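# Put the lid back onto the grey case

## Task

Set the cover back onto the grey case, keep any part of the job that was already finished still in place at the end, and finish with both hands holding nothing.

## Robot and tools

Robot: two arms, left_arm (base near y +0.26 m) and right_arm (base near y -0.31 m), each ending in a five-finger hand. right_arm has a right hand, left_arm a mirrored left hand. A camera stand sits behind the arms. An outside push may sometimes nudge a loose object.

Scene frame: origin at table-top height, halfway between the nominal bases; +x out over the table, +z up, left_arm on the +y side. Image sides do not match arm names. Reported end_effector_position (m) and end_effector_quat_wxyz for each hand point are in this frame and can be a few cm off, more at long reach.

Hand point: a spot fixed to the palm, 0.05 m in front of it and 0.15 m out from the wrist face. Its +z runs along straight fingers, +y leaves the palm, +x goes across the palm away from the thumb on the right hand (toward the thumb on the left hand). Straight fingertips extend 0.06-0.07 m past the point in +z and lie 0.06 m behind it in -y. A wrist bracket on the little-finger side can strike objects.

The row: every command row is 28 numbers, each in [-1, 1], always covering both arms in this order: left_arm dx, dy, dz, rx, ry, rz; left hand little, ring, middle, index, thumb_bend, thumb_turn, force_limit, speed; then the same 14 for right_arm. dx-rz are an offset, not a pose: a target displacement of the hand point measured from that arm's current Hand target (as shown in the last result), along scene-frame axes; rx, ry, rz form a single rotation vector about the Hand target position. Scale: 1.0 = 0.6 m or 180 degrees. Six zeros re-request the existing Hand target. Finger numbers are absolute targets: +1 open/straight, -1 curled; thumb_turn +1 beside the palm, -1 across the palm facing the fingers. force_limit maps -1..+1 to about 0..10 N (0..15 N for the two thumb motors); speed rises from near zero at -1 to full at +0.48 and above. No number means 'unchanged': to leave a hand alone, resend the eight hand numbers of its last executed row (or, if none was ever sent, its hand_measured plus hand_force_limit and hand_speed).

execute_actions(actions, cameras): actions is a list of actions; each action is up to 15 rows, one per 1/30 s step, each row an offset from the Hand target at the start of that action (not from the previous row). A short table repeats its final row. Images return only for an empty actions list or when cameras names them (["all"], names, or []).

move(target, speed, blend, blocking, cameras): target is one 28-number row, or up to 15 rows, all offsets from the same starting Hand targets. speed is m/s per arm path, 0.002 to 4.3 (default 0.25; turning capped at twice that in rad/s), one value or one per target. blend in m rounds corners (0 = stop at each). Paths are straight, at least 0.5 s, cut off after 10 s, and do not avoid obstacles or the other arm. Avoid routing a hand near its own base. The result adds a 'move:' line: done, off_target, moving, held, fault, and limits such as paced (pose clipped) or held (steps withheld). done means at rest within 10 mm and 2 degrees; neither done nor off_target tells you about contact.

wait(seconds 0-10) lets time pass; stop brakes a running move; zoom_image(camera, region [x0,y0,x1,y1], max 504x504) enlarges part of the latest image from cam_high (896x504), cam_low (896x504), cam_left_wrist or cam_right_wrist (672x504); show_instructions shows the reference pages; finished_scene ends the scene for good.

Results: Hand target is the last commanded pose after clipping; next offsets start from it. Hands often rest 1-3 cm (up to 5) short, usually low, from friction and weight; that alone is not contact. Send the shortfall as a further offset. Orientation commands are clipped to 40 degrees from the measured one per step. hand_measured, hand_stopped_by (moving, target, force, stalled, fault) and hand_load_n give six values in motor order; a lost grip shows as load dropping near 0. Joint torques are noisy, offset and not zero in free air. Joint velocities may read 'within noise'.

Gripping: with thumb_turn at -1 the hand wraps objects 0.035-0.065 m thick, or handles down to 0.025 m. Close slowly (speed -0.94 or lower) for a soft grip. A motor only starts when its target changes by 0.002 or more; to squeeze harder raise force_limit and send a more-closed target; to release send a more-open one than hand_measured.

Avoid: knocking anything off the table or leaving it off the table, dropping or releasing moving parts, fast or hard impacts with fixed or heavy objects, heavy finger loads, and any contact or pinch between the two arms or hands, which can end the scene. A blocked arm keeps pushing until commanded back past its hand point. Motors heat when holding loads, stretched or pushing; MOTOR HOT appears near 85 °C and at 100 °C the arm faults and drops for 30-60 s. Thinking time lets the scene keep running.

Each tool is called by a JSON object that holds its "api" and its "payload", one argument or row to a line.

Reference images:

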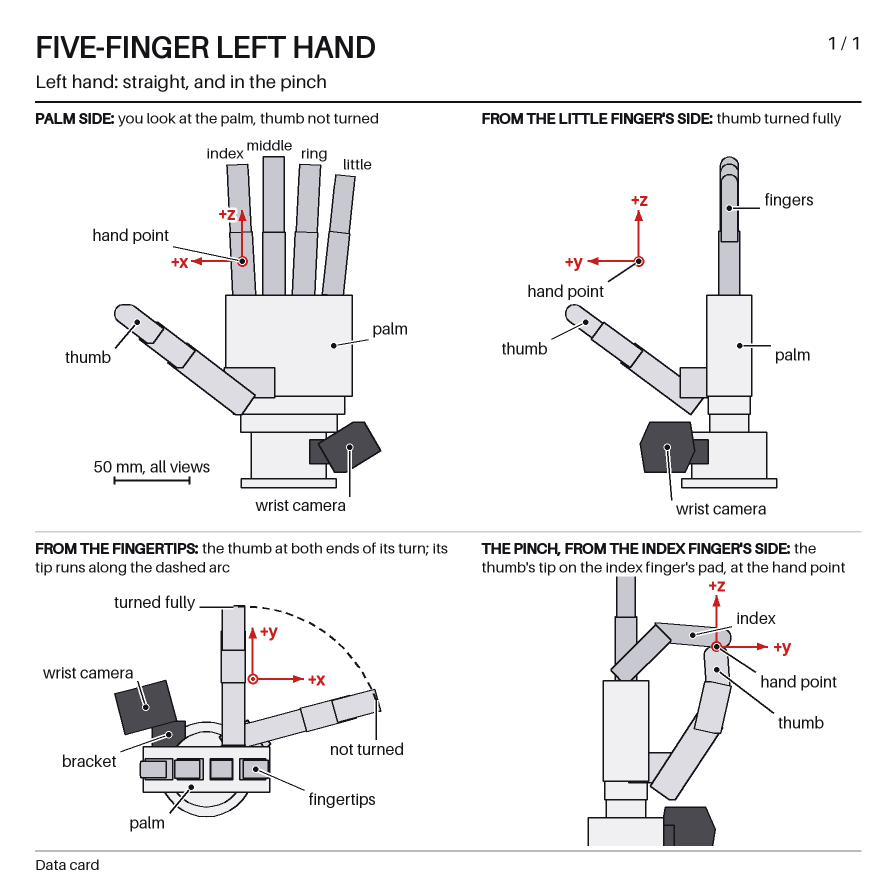

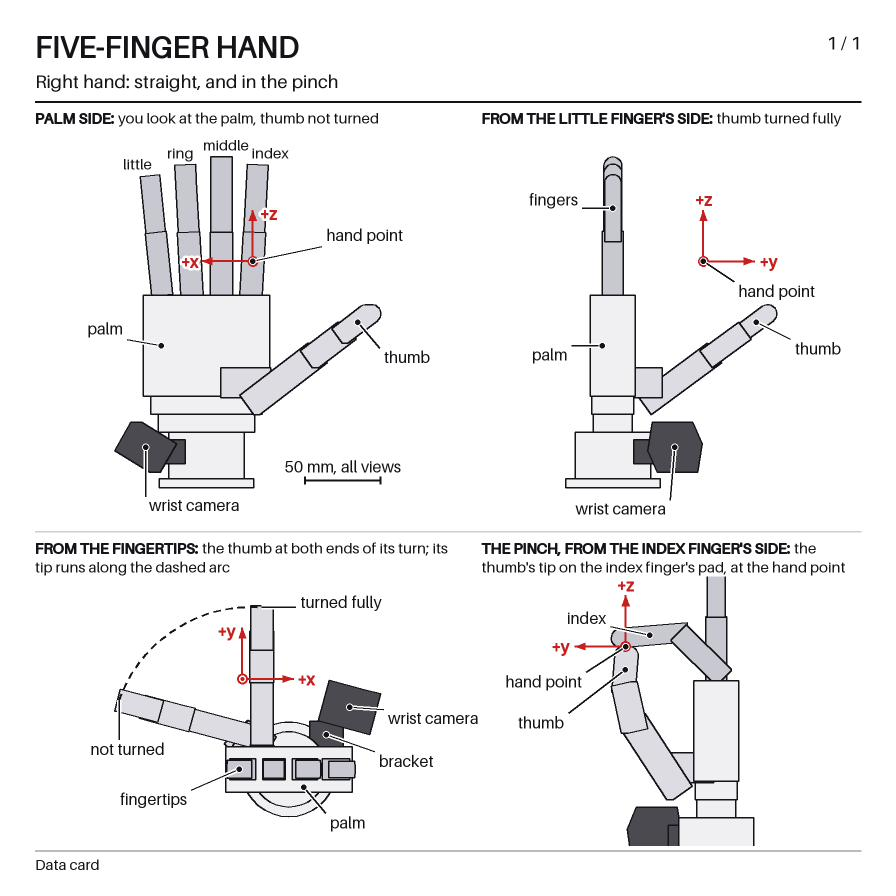

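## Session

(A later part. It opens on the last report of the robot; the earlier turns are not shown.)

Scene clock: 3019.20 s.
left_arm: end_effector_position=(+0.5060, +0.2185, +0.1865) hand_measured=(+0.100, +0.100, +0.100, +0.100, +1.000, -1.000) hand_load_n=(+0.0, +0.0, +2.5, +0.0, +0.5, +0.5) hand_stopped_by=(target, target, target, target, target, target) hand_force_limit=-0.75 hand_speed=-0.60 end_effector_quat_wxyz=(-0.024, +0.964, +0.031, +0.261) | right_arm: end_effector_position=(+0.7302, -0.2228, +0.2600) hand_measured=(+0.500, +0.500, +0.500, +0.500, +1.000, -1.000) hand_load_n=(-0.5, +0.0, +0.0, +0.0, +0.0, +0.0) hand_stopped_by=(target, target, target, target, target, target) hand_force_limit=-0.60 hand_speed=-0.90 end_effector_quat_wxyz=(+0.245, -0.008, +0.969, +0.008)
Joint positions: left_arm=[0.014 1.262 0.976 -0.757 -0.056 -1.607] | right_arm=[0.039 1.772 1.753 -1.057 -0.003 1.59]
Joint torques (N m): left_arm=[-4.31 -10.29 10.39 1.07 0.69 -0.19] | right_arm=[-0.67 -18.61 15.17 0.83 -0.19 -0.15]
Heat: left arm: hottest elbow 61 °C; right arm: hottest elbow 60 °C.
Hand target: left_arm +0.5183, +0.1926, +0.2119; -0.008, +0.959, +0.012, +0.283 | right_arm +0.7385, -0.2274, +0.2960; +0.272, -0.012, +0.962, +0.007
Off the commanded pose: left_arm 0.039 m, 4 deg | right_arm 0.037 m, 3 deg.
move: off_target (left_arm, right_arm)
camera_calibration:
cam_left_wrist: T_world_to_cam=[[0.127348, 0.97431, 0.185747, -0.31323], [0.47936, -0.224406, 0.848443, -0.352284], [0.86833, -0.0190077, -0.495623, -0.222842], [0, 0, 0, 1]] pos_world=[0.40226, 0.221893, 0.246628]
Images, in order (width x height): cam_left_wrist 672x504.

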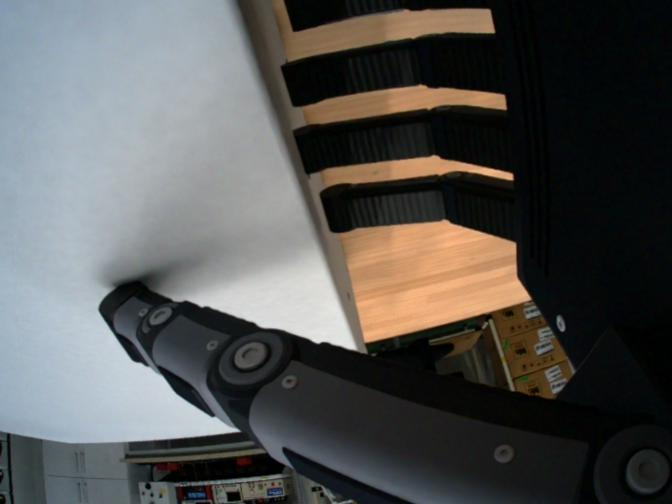

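{"api": "move", "payload": {
  "target": [
    [0, 0.06, 0.0, 0, 0, 0, 0.1, 0.1, 0.1, 0.1, 1.0, -1, -0.75, -0.6, 0, 0, 0, 0, 0, 0, 0.5, 0.5, 0.5, 0.5, 1.0, -1, -0.6, -0.9],
    [0, 0.06, 0.025, 0, 0, 0, 0.1, 0.1, 0.1, 0.1, 1.0, -1, -0.75, -0.6, 0, 0, 0, 0, 0, 0, 0.5, 0.5, 0.5, 0.5, 1.0, -1, -0.6, -0.9]
  ],
  "speed": 0.05
}}

Scene clock: 3031.60 s.
left_arm: end_effector_position=(+0.5051, +0.2234, +0.1976) hand_measured=(+0.100, +0.100, +0.100, +0.100, +1.000, -1.000) hand_load_n=(+0.0, +0.5, +0.0, +0.0, +0.0, +0.0) hand_stopped_by=(target, target, target, target, target, target) hand_force_limit=-0.75 hand_speed=-0.60 end_effector_quat_wxyz=(-0.006, +0.966, +0.012, +0.259) | right_arm: end_effector_position=(+0.7302, -0.2228, +0.2600) hand_measured=(+0.500, +0.500, +0.500, +0.500, +1.000, -1.000) hand_load_n=(+0.0, +0.0, +0.0, +0.0, +0.0, +0.0) hand_stopped_by=(target, target, target, target, target, target) hand_force_limit=-0.60 hand_speed=-0.90 end_effector_quat_wxyz=(+0.245, -0.008, +0.969, +0.008)
Joint positions: left_arm=[0.052 1.261 1.004 -0.789 0.008 -1.546] | right_arm=[0.039 1.772 1.753 -1.057 -0.003 1.59]
Joint torques (N m): left_arm=[0.44 -11.16 11.08 0.88 0.06 -0.06] | right_arm=[-0.73 -18.67 15.16 0.84 -0.19 -0.15]
Heat: left arm: hottest elbow 61 °C; right arm: hottest elbow 60 °C.
Hand target: left_arm +0.5184, +0.2285, +0.2271; -0.008, +0.959, +0.012, +0.284 | right_arm +0.7385, -0.2274, +0.2960; +0.272, -0.012, +0.962, +0.007
Off the commanded pose: left_arm 0.033 m, 3 deg | right_arm 0.037 m, 3 deg.
move: off_target (left_arm, right_arm)

{"api": "move", "payload": {
  "target": [0, -0.06, 0.0, 0, 0, 0, 0.1, 0.1, 0.1, 0.1, 1.0, -1, -0.75, -0.6, 0, 0, 0, 0, 0, 0, 0.5, 0.5, 0.5, 0.5, 1.0, -1, -0.6, -0.9],
  "speed": 0.05,
  "cameras": ["cam_left_wrist"]
}}

{"api": "zoom_image", "payload": {
  "camera": "cam_left_wrist",
  "region": [230, 100, 380, 330]
}}

Scene clock: 3038.87 s.
left_arm: end_effector_position=(+0.5060, +0.2139, +0.1953) hand_measured=(+0.100, +0.100, +0.100, +0.100, +1.000, -1.000) hand_load_n=(+0.0, +1.0, +0.0, +0.0, +0.0, +0.0) hand_stopped_by=(target, target, target, target, target, target) hand_force_limit=-0.75 hand_speed=-0.60 end_effector_quat_wxyz=(-0.024, +0.966, +0.022, +0.257) | right_arm: end_effector_position=(+0.7302, -0.2228, +0.2600) hand_measured=(+0.500, +0.500, +0.500, +0.500, +1.000, -1.000) hand_load_n=(+0.0, +0.0, +0.0, +0.0, +0.0, -0.5) hand_stopped_by=(target, target, target, target, target, target) hand_force_limit=-0.60 hand_speed=-0.90 end_effector_quat_wxyz=(+0.245, -0.008, +0.969, +0.008)
Joint positions: left_arm=[0.006 1.261 1.004 -0.794 -0.054 -1.597] | right_arm=[0.039 1.772 1.753 -1.057 -0.003 1.59]
Joint torques (N m): left_arm=[-3.6 -11.34 10.78 0.81 0.67 -0.27] | right_arm=[-0.62 -18.61 15.19 0.83 -0.18 -0.14]
Heat: left arm: hottest elbow 61 °C; right arm: hottest elbow 60 °C.
Hand target: left_arm +0.5183, +0.1924, +0.2270; -0.008, +0.959, +0.012, +0.284 | right_arm +0.7385, -0.2274, +0.2960; +0.272, -0.012, +0.962, +0.007
Off the commanded pose: left_arm 0.040 m, 4 deg | right_arm 0.037 m, 3 deg.
move: off_target (left_arm, right_arm)
camera_calibration:
cam_left_wrist: T_world_to_cam=[[0.146369, 0.971204, 0.187985, -0.319889], [0.4832, -0.236012, 0.843099, -0.359107], [0.863188, -0.0325694, -0.503831, -0.211465], [0, 0, 0, 1]] pos_world=[0.402876, 0.219037, 0.256355]
Images, in order (width x height): cam_left_wrist 672x504.

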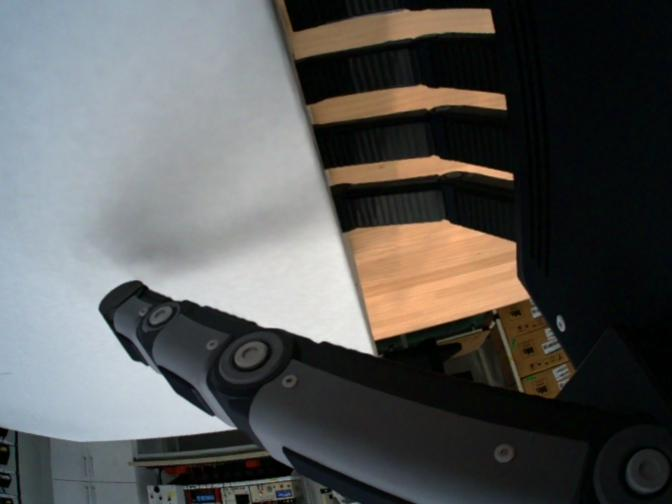

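Scaled by 2.191 from the camera's 672x504 image, which has a finer 960x720 frame.

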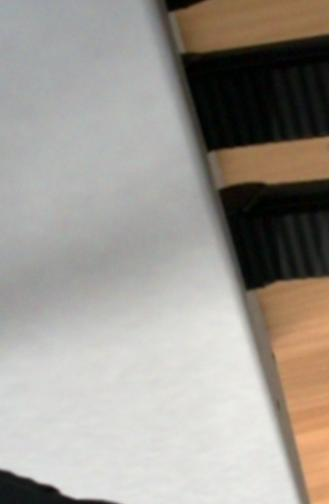

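{"api": "move", "payload": {
  "target": [0, 0.0, 0.0, 0, 0, 0, -0.6, -0.5, -0.45, -0.35, 0.5, -1, -0.6, -0.85, 0, 0, 0, 0, 0, 0, 0.5, 0.5, 0.5, 0.5, 1.0, -1, -0.6, -0.9],
  "speed": 0.05,
  "cameras": ["cam_left_wrist", "cam_low", "cam_high"]
}}

{"api": "zoom_image", "payload": {
  "camera": "cam_left_wrist",
  "region": [80, 100, 380, 400]
}}

{"api": "zoom_image", "payload": {
  "camera": "cam_low",
  "region": [395, 70, 605, 180]
}}

Scene clock: 3057.73 s.
left_arm: end_effector_position=(+0.5063, +0.2147, +0.1953) hand_measured=(-0.594, +0.090, -0.078, +0.060, +0.752, -1.000) hand_load_n=(+4.5, +1.5, +1.5, +1.0, +3.5, +2.0) hand_stopped_by=(force, force, force, force, force, target) hand_force_limit=-0.60 hand_speed=-0.85 end_effector_quat_wxyz=(-0.024, +0.966, +0.027, +0.257) | right_arm: end_effector_position=(+0.7302, -0.2228, +0.2600) hand_measured=(+0.500, +0.500, +0.500, +0.500, +1.000, -1.000) hand_load_n=(+0.0, +0.0, +0.0, +0.0, +0.0, +0.0) hand_stopped_by=(target, target, target, target, target, target) hand_force_limit=-0.60 hand_speed=-0.90 end_effector_quat_wxyz=(+0.245, -0.008, +0.969, +0.008)
Joint positions: left_arm=[0.006 1.261 1.004 -0.795 -0.058 -1.607] | right_arm=[0.039 1.772 1.753 -1.057 -0.003 1.59]
Joint torques (N m): left_arm=[-3.66 -10.75 10.85 0.81 0.76 -0.21] | right_arm=[-0.79 -18.61 15.16 0.83 -0.19 -0.15]
Heat: left arm: hottest elbow 62 °C; right arm: hottest elbow 60 °C.
Hand target: left_arm +0.5183, +0.1924, +0.2271; -0.008, +0.959, +0.012, +0.284 | right_arm +0.7385, -0.2274, +0.2960; +0.272, -0.012, +0.962, +0.007
Off the commanded pose: left_arm 0.041 m, 4 deg | right_arm 0.037 m, 3 deg.
move: off_target (left_arm, right_arm)
camera_calibration:
cam_left_wrist: T_world_to_cam=[[0.136872, 0.972961, 0.186046, -0.315889], [0.486034, -0.229613, 0.843237, -0.361945], [0.863155, -0.0249909, -0.50432, -0.213196], [0, 0, 0, 1]] pos_world=[0.403175, 0.218912, 0.256456]
Images, in order (width x height): cam_high 896x504, cam_low 896x504, cam_left_wrist 672x504.

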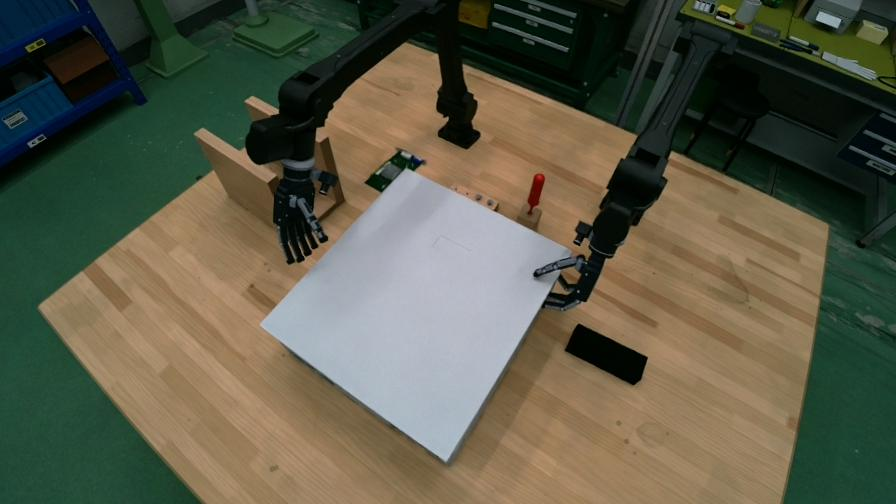

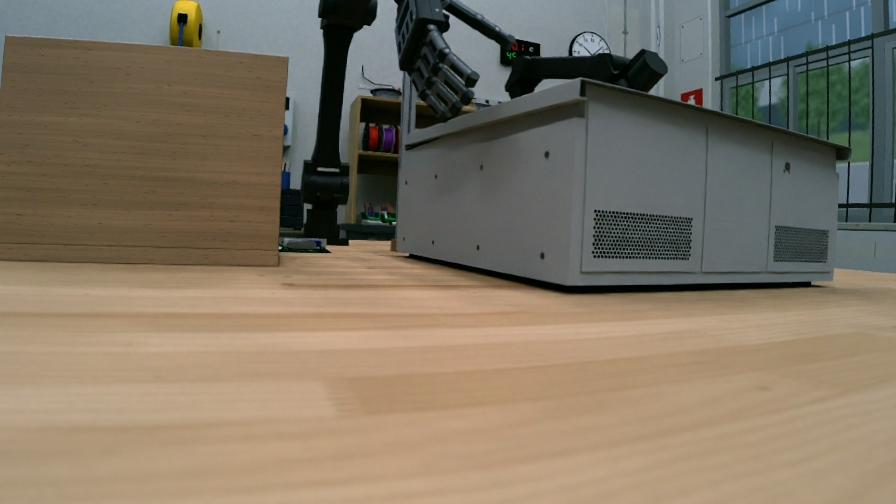

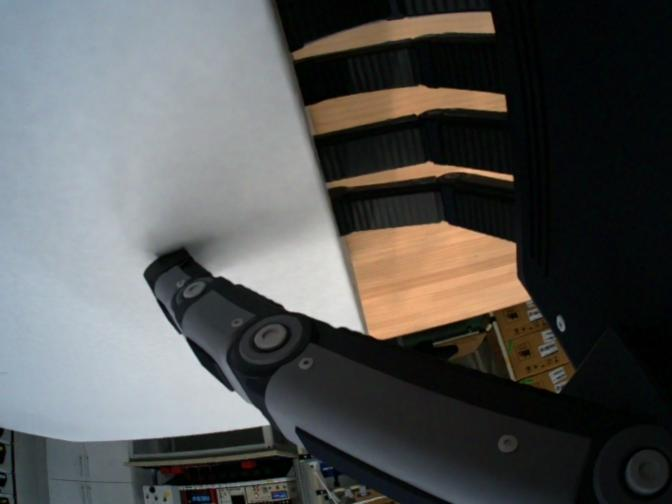

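Scaled by 1.680 from the camera's 672x504 image, which has a finer 960x720 frame.

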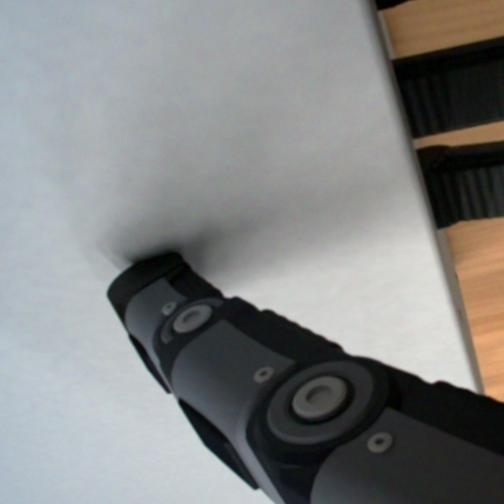

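Scaled by 2.400 from the camera's 896x504 image, which has a finer 1280x720 frame.

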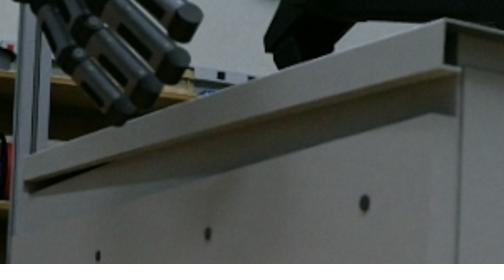

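{"api": "move", "payload": {
  "target": [
    [0, 0.015, 0.035, 0, 0, 0, -0.6, -0.5, -0.45, -0.35, 0.5, -1, -0.6, -0.85, 0, 0, 0, 0, 0, 0, 0.5, 0.5, 0.5, 0.5, 1.0, -1, -0.6, -0.9]
  ],
  "speed": 0.03,
  "cameras": ["cam_left_wrist", "cam_low", "cam_high"]
}}

{"api": "zoom_image", "payload": {
  "camera": "cam_low",
  "region": [395, 70, 605, 180]
}}

Scene clock: 3068.80 s.
left_arm: end_effector_position=(+0.5029, +0.2144, +0.1988) hand_measured=(-0.592, +0.090, -0.078, +0.060, +0.752, -1.000) hand_load_n=(+8.5, +0.5, +4.5, +0.0, +3.0, +2.0) hand_stopped_by=(force, force, force, force, force, target) hand_force_limit=-0.60 hand_speed=-0.85 end_effector_quat_wxyz=(-0.023, +0.969, +0.027, +0.245) | right_arm: end_effector_position=(+0.7302, -0.2228, +0.2600) hand_measured=(+0.500, +0.500, +0.500, +0.500, +1.000, -1.000) hand_load_n=(+0.0, +0.0, +0.0, +0.0, +0.0, +0.0) hand_stopped_by=(target, target, target, target, target, target) hand_force_limit=-0.60 hand_speed=-0.90 end_effector_quat_wxyz=(+0.245, -0.008, +0.969, +0.008)
Joint positions: left_arm=[0.006 1.261 1.023 -0.838 -0.056 -1.607] | right_arm=[0.039 1.772 1.753 -1.057 -0.003 1.59]
Joint torques (N m): left_arm=[-1.67 -12.57 12.48 0.57 1.14 0.03] | right_arm=[-0.73 -18.61 15.17 0.85 -0.19 -0.14]
Heat: left arm: hottest elbow 62 °C; right arm: hottest elbow 60 °C.
Hand target: left_arm +0.5183, +0.2015, +0.2479; -0.008, +0.959, +0.012, +0.284 | right_arm +0.7385, -0.2274, +0.2960; +0.272, -0.012, +0.962, +0.007
Off the commanded pose: left_arm 0.053 m, 5 deg | right_arm 0.037 m, 3 deg.
move: off_target (left_arm, right_arm)
camera_calibration:
cam_left_wrist: T_world_to_cam=[[0.141202, 0.973288, 0.18103, -0.317026], [0.50547, -0.22811, 0.832145, -0.371245], [0.851212, -0.0259957, -0.524178, -0.19841], [0, 0, 0, 1]] pos_world=[0.401307, 0.218715, 0.262319]
Images, in order (width x height): cam_high 896x504, cam_low 896x504, cam_left_wrist 672x504.

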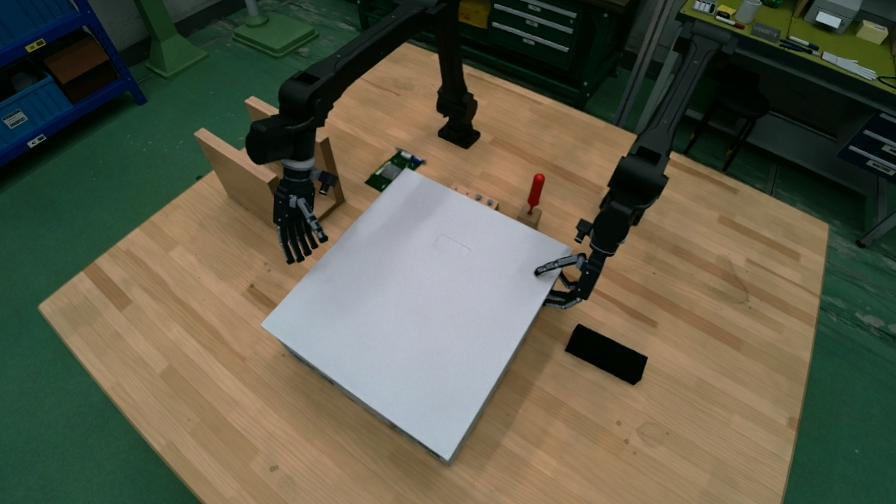

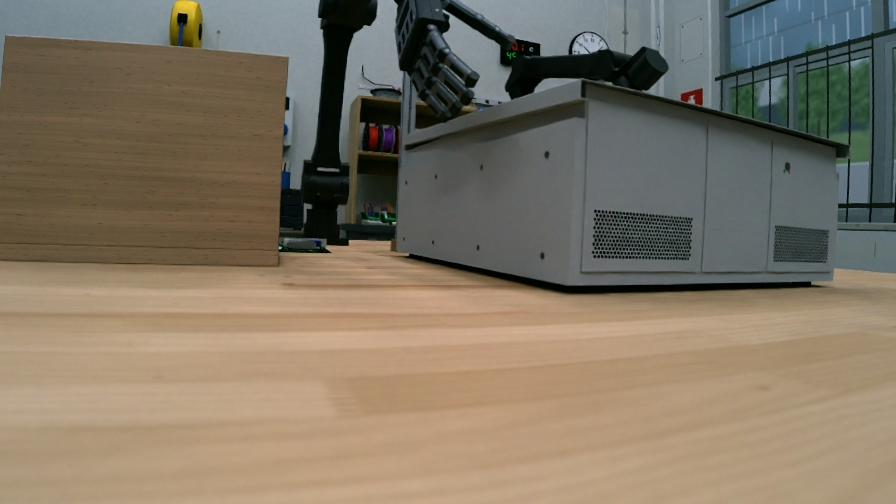

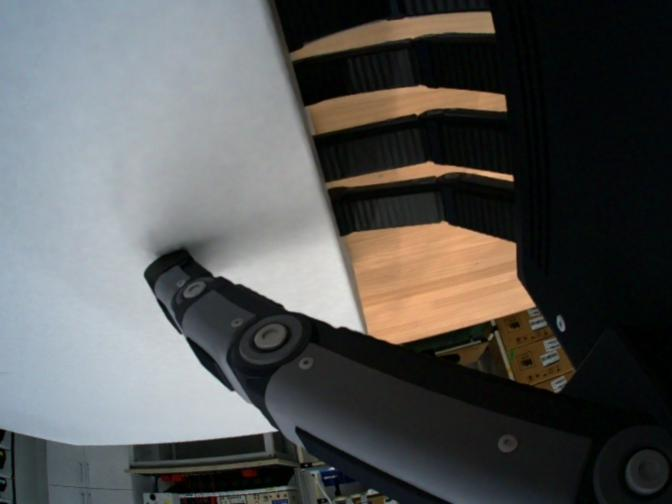

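Scaled by 2.400 from the camera's 896x504 image, which has a finer 1280x720 frame.

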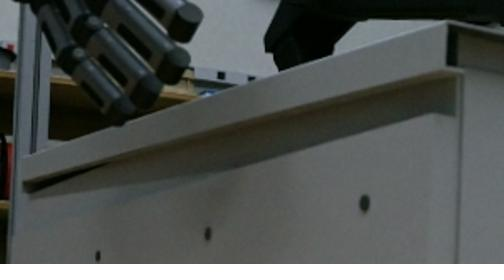

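{"api": "move", "payload": {
  "target": [
    [0, 0.0, 0.035, 0, 0, 0, -0.6, -0.5, -0.45, -0.35, 0.5, -1, -0.6, -0.85, 0, 0, 0, 0, 0, 0, 0.5, 0.5, 0.5, 0.5, 1.0, -1, -0.6, -0.9]
  ],
  "speed": 0.03,
  "cameras": ["cam_left_wrist", "cam_low", "cam_high"]
}}

{"api": "zoom_image", "payload": {
  "camera": "cam_low",
  "region": [395, 70, 605, 180]
}}

Scene clock: 3085.20 s.
left_arm: end_effector_position=(+0.4992, +0.2097, +0.2134) hand_measured=(-0.592, +0.090, -0.080, +0.060, +0.752, -1.000) hand_load_n=(+4.5, +0.0, +0.0, +0.0, +0.5, +1.0) hand_stopped_by=(force, force, force, force, force, target) hand_force_limit=-0.60 hand_speed=-0.85 end_effector_quat_wxyz=(-0.014, +0.972, +0.019, +0.232) | right_arm: end_effector_position=(+0.7302, -0.2228, +0.2600) hand_measured=(+0.500, +0.500, +0.500, +0.500, +1.000, -1.000) hand_load_n=(+0.0, +0.0, +0.0, +0.0, +0.0, +0.0) hand_stopped_by=(target, target, target, target, target, target) hand_force_limit=-0.60 hand_speed=-0.90 end_effector_quat_wxyz=(+0.245, -0.008, +0.969, +0.008)
Joint positions: left_arm=[0.006 1.26 1.07 -0.913 -0.034 -1.596] | right_arm=[0.039 1.772 1.753 -1.057 -0.003 1.59]
Joint torques (N m): left_arm=[-1.38 -13.27 12.68 0.99 0.23 -0.13] | right_arm=[-0.79 -18.55 15.16 0.83 -0.19 -0.15]
Heat: left arm: hottest elbow 68 °C; right arm: hottest elbow 60 °C.
Hand target: left_arm +0.5183, +0.2014, +0.2690; -0.008, +0.959, +0.012, +0.284 | right_arm +0.7385, -0.2274, +0.2960; +0.272, -0.012, +0.962, +0.007
Off the commanded pose: left_arm 0.059 m, 6 deg | right_arm 0.037 m, 3 deg.
move: off_target (left_arm, right_arm)
camera_calibration:
cam_left_wrist: T_world_to_cam=[[0.165277, 0.972728, 0.162741, -0.322575], [0.52301, -0.226343, 0.821724, -0.389493], [0.836148, -0.0506967, -0.546155, -0.170219], [0, 0, 0, 1]] pos_world=[0.399351, 0.21699, 0.279586]
Images, in order (width x height): cam_high 896x504, cam_low 896x504, cam_left_wrist 672x504.

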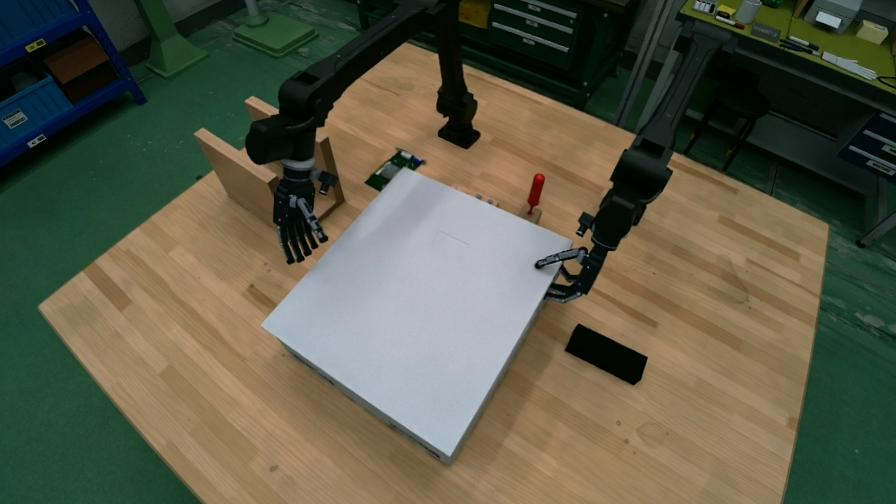

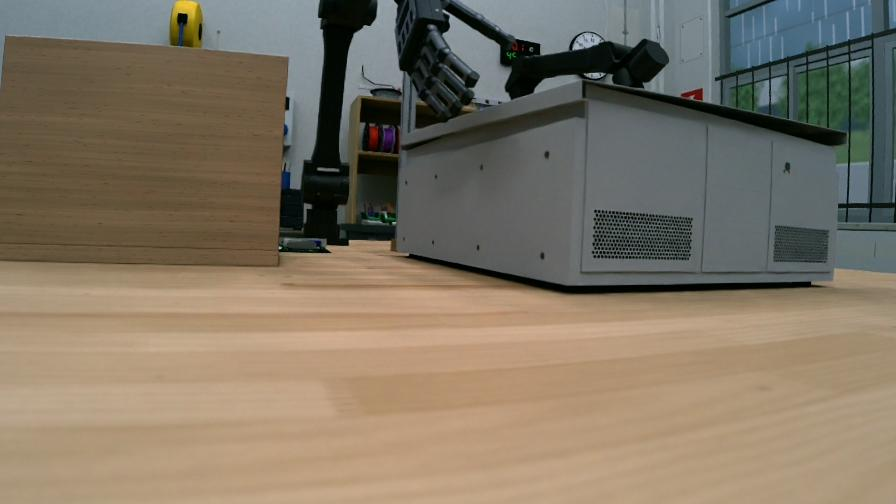

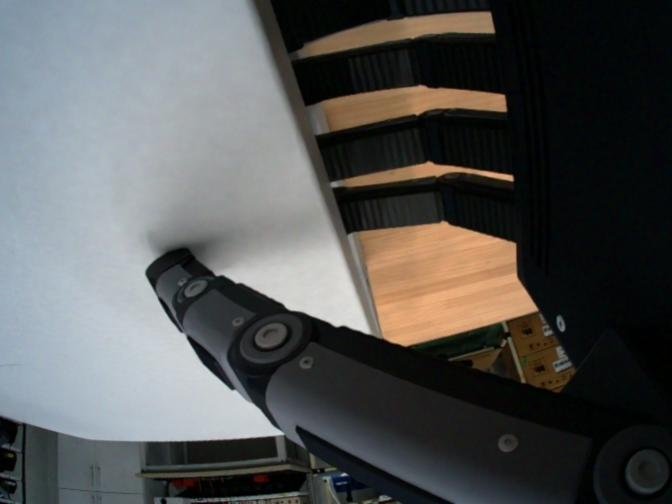

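Scaled by 2.400 from the camera's 896x504 image, which has a finer 1280x720 frame.

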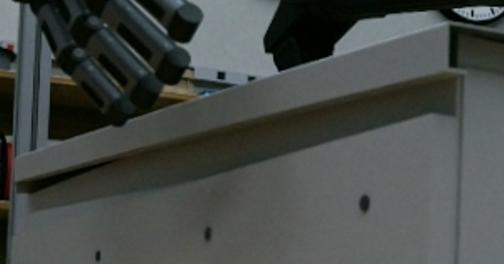

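{"api": "move", "payload": {
  "target": [
    [-0.03, -0.015, 0.0, 0, 0, 0, -0.6, -0.5, -0.45, -0.35, 0.5, -1, -0.6, -0.85, 0, 0, 0, 0, 0, 0, 0.5, 0.5, 0.5, 0.5, 1.0, -1, -0.6, -0.9]
  ],
  "speed": 0.03,
  "cameras": ["cam_left_wrist", "cam_low", "cam_high"]
}}

{"api": "zoom_image", "payload": {
  "camera": "cam_low",
  "region": [395, 70, 605, 180]
}}

{"api": "zoom_image", "payload": {
  "camera": "cam_high",
  "region": [540, 200, 600, 260]
}}

{"api": "zoom_image", "payload": {
  "camera": "cam_high",
  "region": [375, 145, 425, 195]
}}

{"api": "zoom_image", "payload": {
  "camera": "cam_high",
  "region": [240, 300, 290, 350]
}}

{"api": "zoom_image", "payload": {
  "camera": "cam_high",
  "region": [420, 430, 470, 480]
}}

Scene clock: 3098.97 s.
left_arm: end_effector_position=(+0.4950, +0.2042, +0.2235) hand_measured=(-0.592, +0.090, -0.078, +0.060, +0.752, -1.000) hand_load_n=(+4.5, +2.0, +0.0, +0.0, +0.0, +0.0) hand_stopped_by=(force, force, force, force, force, target) hand_force_limit=-0.60 hand_speed=-0.85 end_effector_quat_wxyz=(-0.019, +0.970, +0.013, +0.241) | right_arm: end_effector_position=(+0.7302, -0.2228, +0.2600) hand_measured=(+0.500, +0.500, +0.500, +0.500, +1.000, -1.000) hand_load_n=(+0.0, +0.0, +0.0, +0.0, +0.0, +0.0) hand_stopped_by=(target, target, target, target, target, target) hand_force_limit=-0.60 hand_speed=-0.90 end_effector_quat_wxyz=(+0.245, -0.008, +0.969, +0.008)
Joint positions: left_arm=[-0.011 1.235 1.07 -0.92 -0.048 -1.598] | right_arm=[0.039 1.772 1.753 -1.057 -0.003 1.59]
Joint torques (N m): left_arm=[-2.67 -14.68 10.45 1.11 0.34 -0.28] | right_arm=[-0.79 -18.67 15.15 0.85 -0.19 -0.15]
Heat: left arm: hottest elbow 72 °C; right arm: hottest elbow 61 °C.
Hand target: left_arm +0.5004, +0.1924, +0.2689; -0.008, +0.959, +0.012, +0.284 | right_arm +0.7385, -0.2274, +0.2960; +0.272, -0.012, +0.962, +0.007
Off the commanded pose: left_arm 0.047 m, 5 deg | right_arm 0.037 m, 3 deg.
move: off_target (left_arm, right_arm)
camera_calibration:
cam_left_wrist: T_world_to_cam=[[0.170769, 0.969341, 0.17668, -0.323271], [0.506062, -0.240143, 0.828392, -0.387117], [0.845423, -0.0520527, -0.531555, -0.169048], [0, 0, 0, 1]] pos_world=[0.394027, 0.211597, 0.287941]
Images, in order (width x height): cam_high 896x504, cam_low 896x504, cam_left_wrist 672x504.

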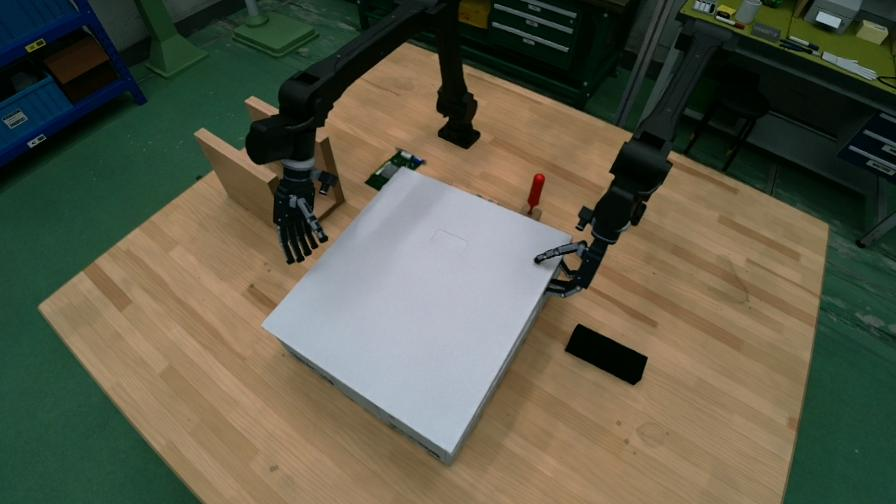

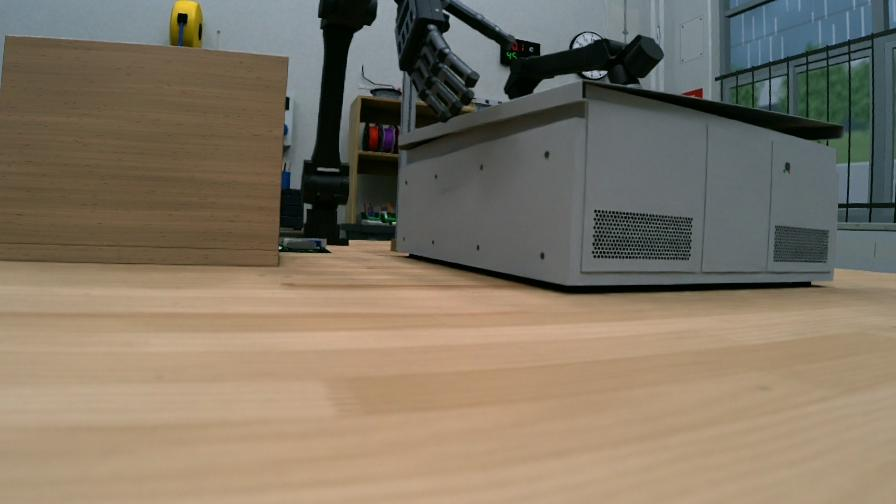

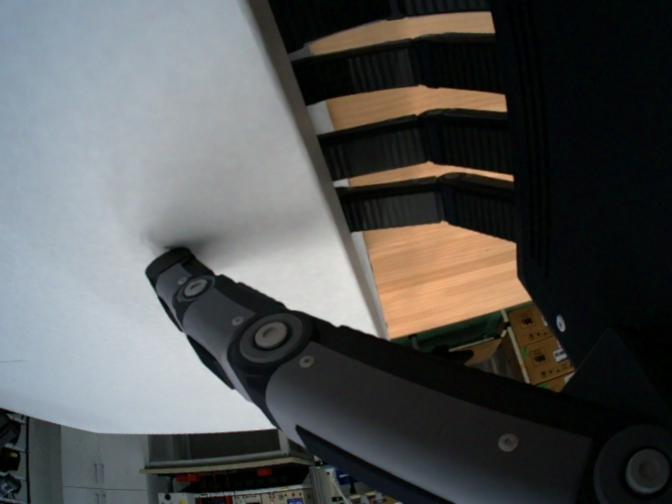

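Scaled by 2.400 from the camera's 896x504 image, which has a finer 1280x720 frame.

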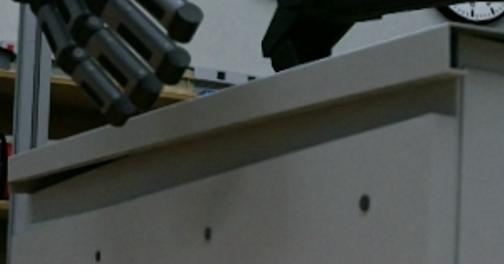

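Scaled by 8.400 from the camera's 896x504 image, which has a finer 1280x720 frame.

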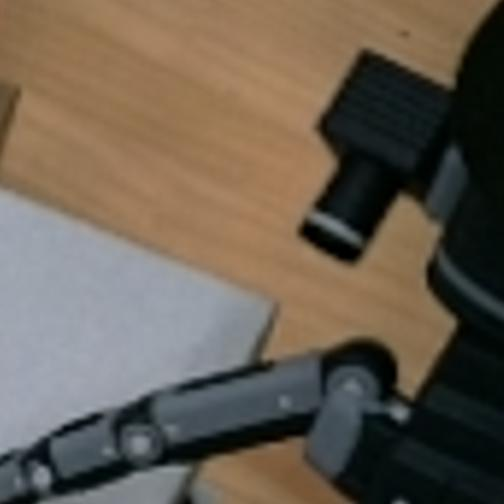

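Scaled by 10.080 from the camera's 896x504 image, which has a finer 1280x720 frame.

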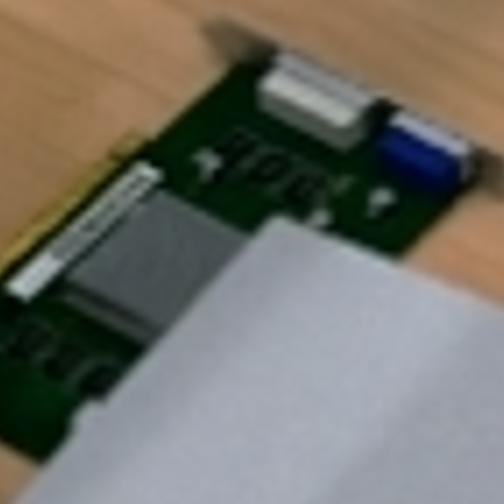

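Scaled by 10.080 from the camera's 896x504 image, which has a finer 1280x720 frame.

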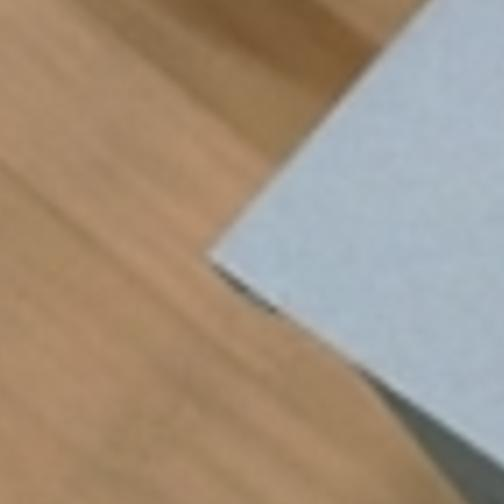

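Scaled by 10.080 from the camera's 896x504 image, which has a finer 1280x720 frame.

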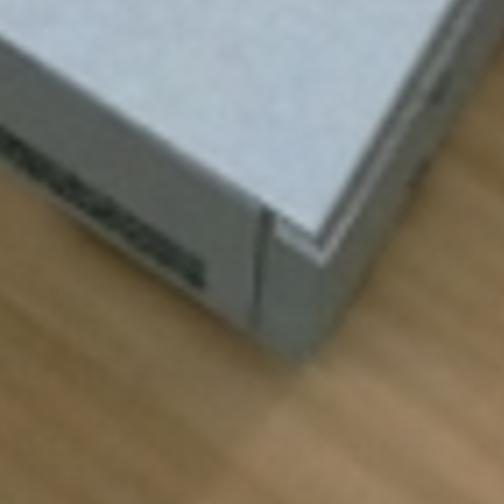

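{"api": "move", "payload": {
  "target": [
    [-0.03, 0.01, 0.0, 0, 0, 0, -0.6, -0.5, -0.45, -0.35, 0.5, -1, -0.6, -0.85, 0, 0, 0, 0, 0, 0, 0.5, 0.5, 0.5, 0.5, 1.0, -1, -0.6, -0.9],
    [-0.04, 0.01, -0.05, 0, 0, 0, -0.6, -0.5, -0.45, -0.35, 0.5, -1, -0.6, -0.85, 0, 0, 0, 0, 0, 0, 0.5, 0.5, 0.5, 0.5, 1.0, -1, -0.6, -0.9]
  ],
  "speed": 0.03,
  "cameras": ["cam_left_wrist", "cam_low", "cam_high"]
}}

{"api": "zoom_image", "payload": {
  "camera": "cam_low",
  "region": [395, 70, 605, 180]
}}

{"api": "zoom_image", "payload": {
  "camera": "cam_high",
  "region": [540, 200, 600, 260]
}}

{"api": "zoom_image", "payload": {
  "camera": "cam_high",
  "region": [420, 430, 470, 480]
}}

{"api": "zoom_image", "payload": {
  "camera": "cam_low",
  "region": [820, 115, 870, 165]
}}

Scene clock: 3166.87 s.
left_arm: end_effector_position=(+0.4760, +0.2016, +0.2355) hand_measured=(-0.594, +0.090, -0.080, +0.060, +0.752, -1.000) hand_load_n=(+0.0, +0.5, -1.0, +0.0, +0.0, +0.0) hand_stopped_by=(force, force, force, force, force, target) hand_force_limit=-0.60 hand_speed=-0.85 end_effector_quat_wxyz=(-0.012, +0.961, +0.013, +0.276) | right_arm: end_effector_position=(+0.7302, -0.2228, +0.2600) hand_measured=(+0.500, +0.500, +0.500, +0.500, +1.000, -1.000) hand_load_n=(+0.0, +0.0, +0.0, +0.0, +0.0, +0.0) hand_stopped_by=(target, target, target, target, target, target) hand_force_limit=-0.60 hand_speed=-0.90 end_effector_quat_wxyz=(+0.245, -0.008, +0.969, +0.008)
Joint positions: left_arm=[-0.013 1.14 0.994 -0.866 -0.038 -1.602] | right_arm=[0.039 1.772 1.753 -1.057 -0.003 1.59]
Joint torques (N m): left_arm=[-1.26 -9 7.56 1.54 0.21 -0.12] | right_arm=[-0.67 -18.67 15.16 0.83 -0.19 -0.15]
Heat: left arm: hottest elbow 69 °C; right arm: hottest elbow 61 °C.
Hand target: left_arm +0.4763, +0.1986, +0.2389; -0.008, +0.959, +0.012, +0.283 | right_arm +0.7385, -0.2274, +0.2960; +0.272, -0.012, +0.962, +0.007
Off the commanded pose: left_arm 0.005 m, 1 deg | right_arm 0.037 m, 3 deg.
move: off_target (right_arm)
camera_calibration:
cam_left_wrist: T_world_to_cam=[[0.161951, 0.970716, 0.177433, -0.315881], [0.443995, -0.232258, 0.865404, -0.368794], [0.881272, -0.061374, -0.468608, -0.176826], [0, 0, 0, 1]] pos_world=[0.370732, 0.210123, 0.292342]
Images, in order (width x height): cam_high 896x504, cam_low 896x504, cam_left_wrist 672x504.

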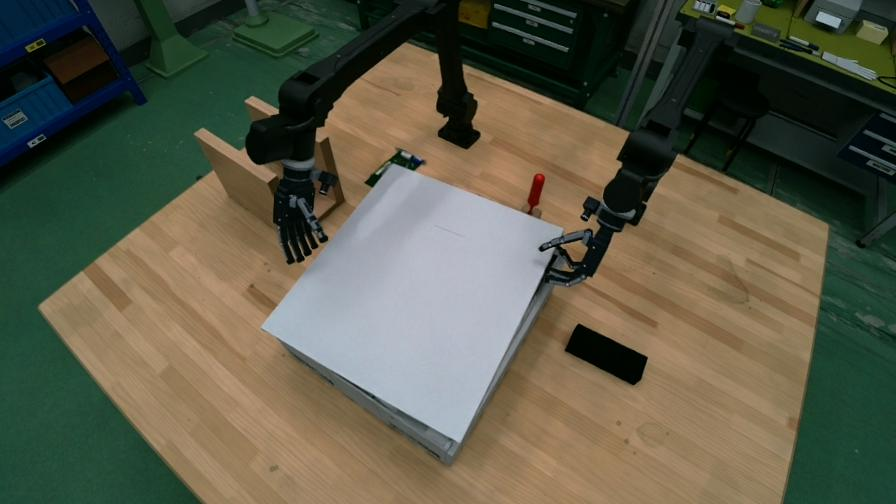

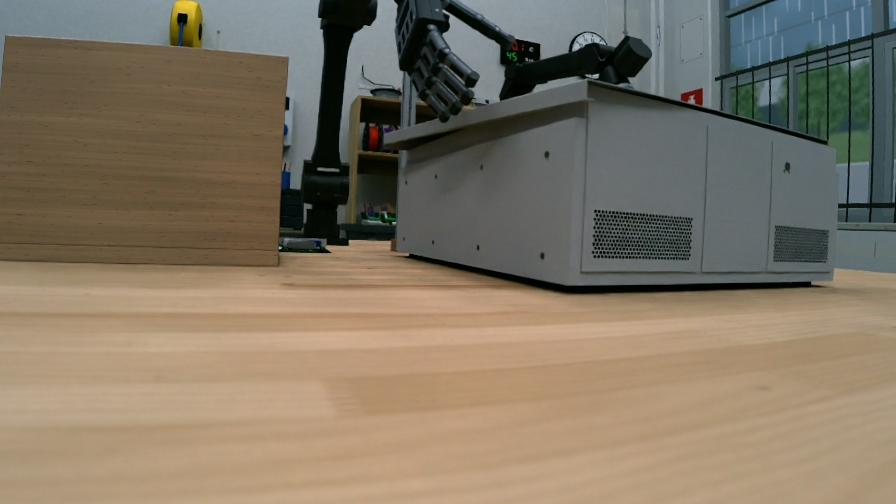

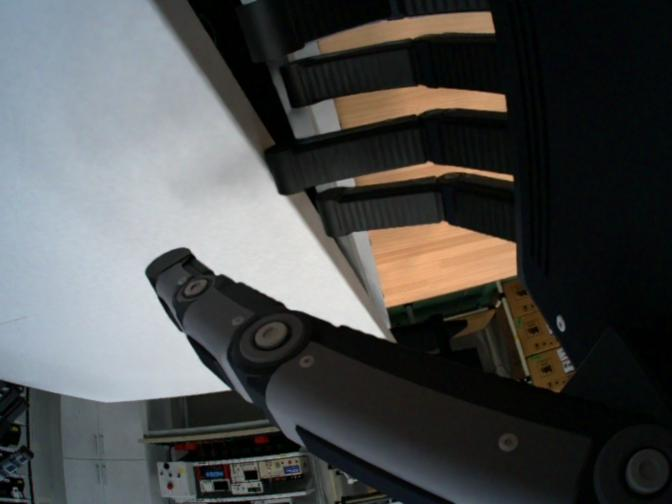

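Scaled by 2.400 from the camera's 896x504 image, which has a finer 1280x720 frame.

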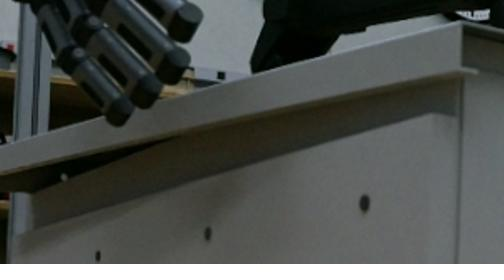

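Scaled by 8.400 from the camera's 896x504 image, which has a finer 1280x720 frame.

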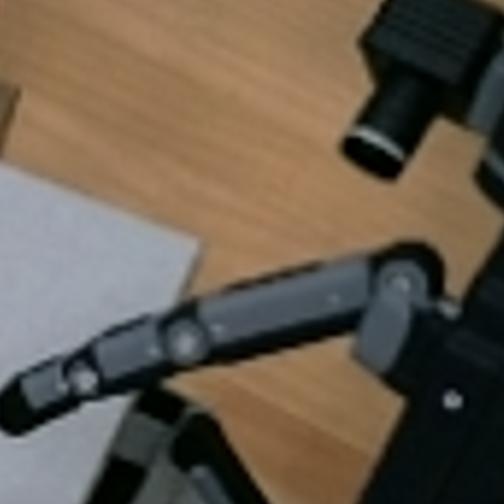

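Scaled by 10.080 from the camera's 896x504 image, which has a finer 1280x720 frame.

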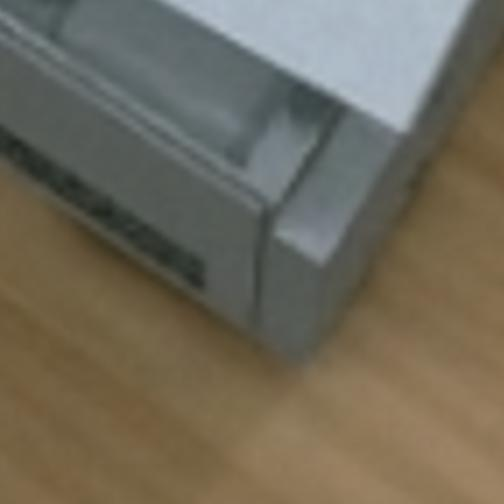

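Scaled by 10.080 from the camera's 896x504 image, which has a finer 1280x720 frame.

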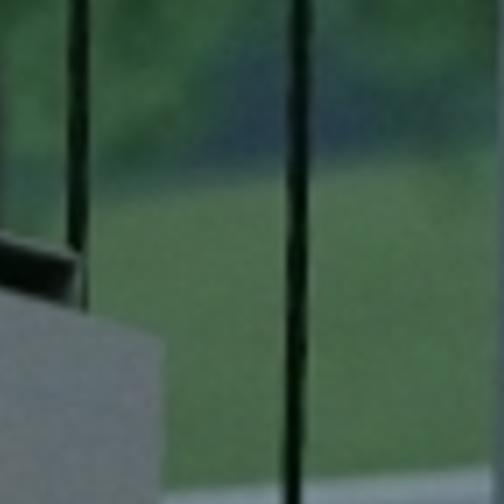

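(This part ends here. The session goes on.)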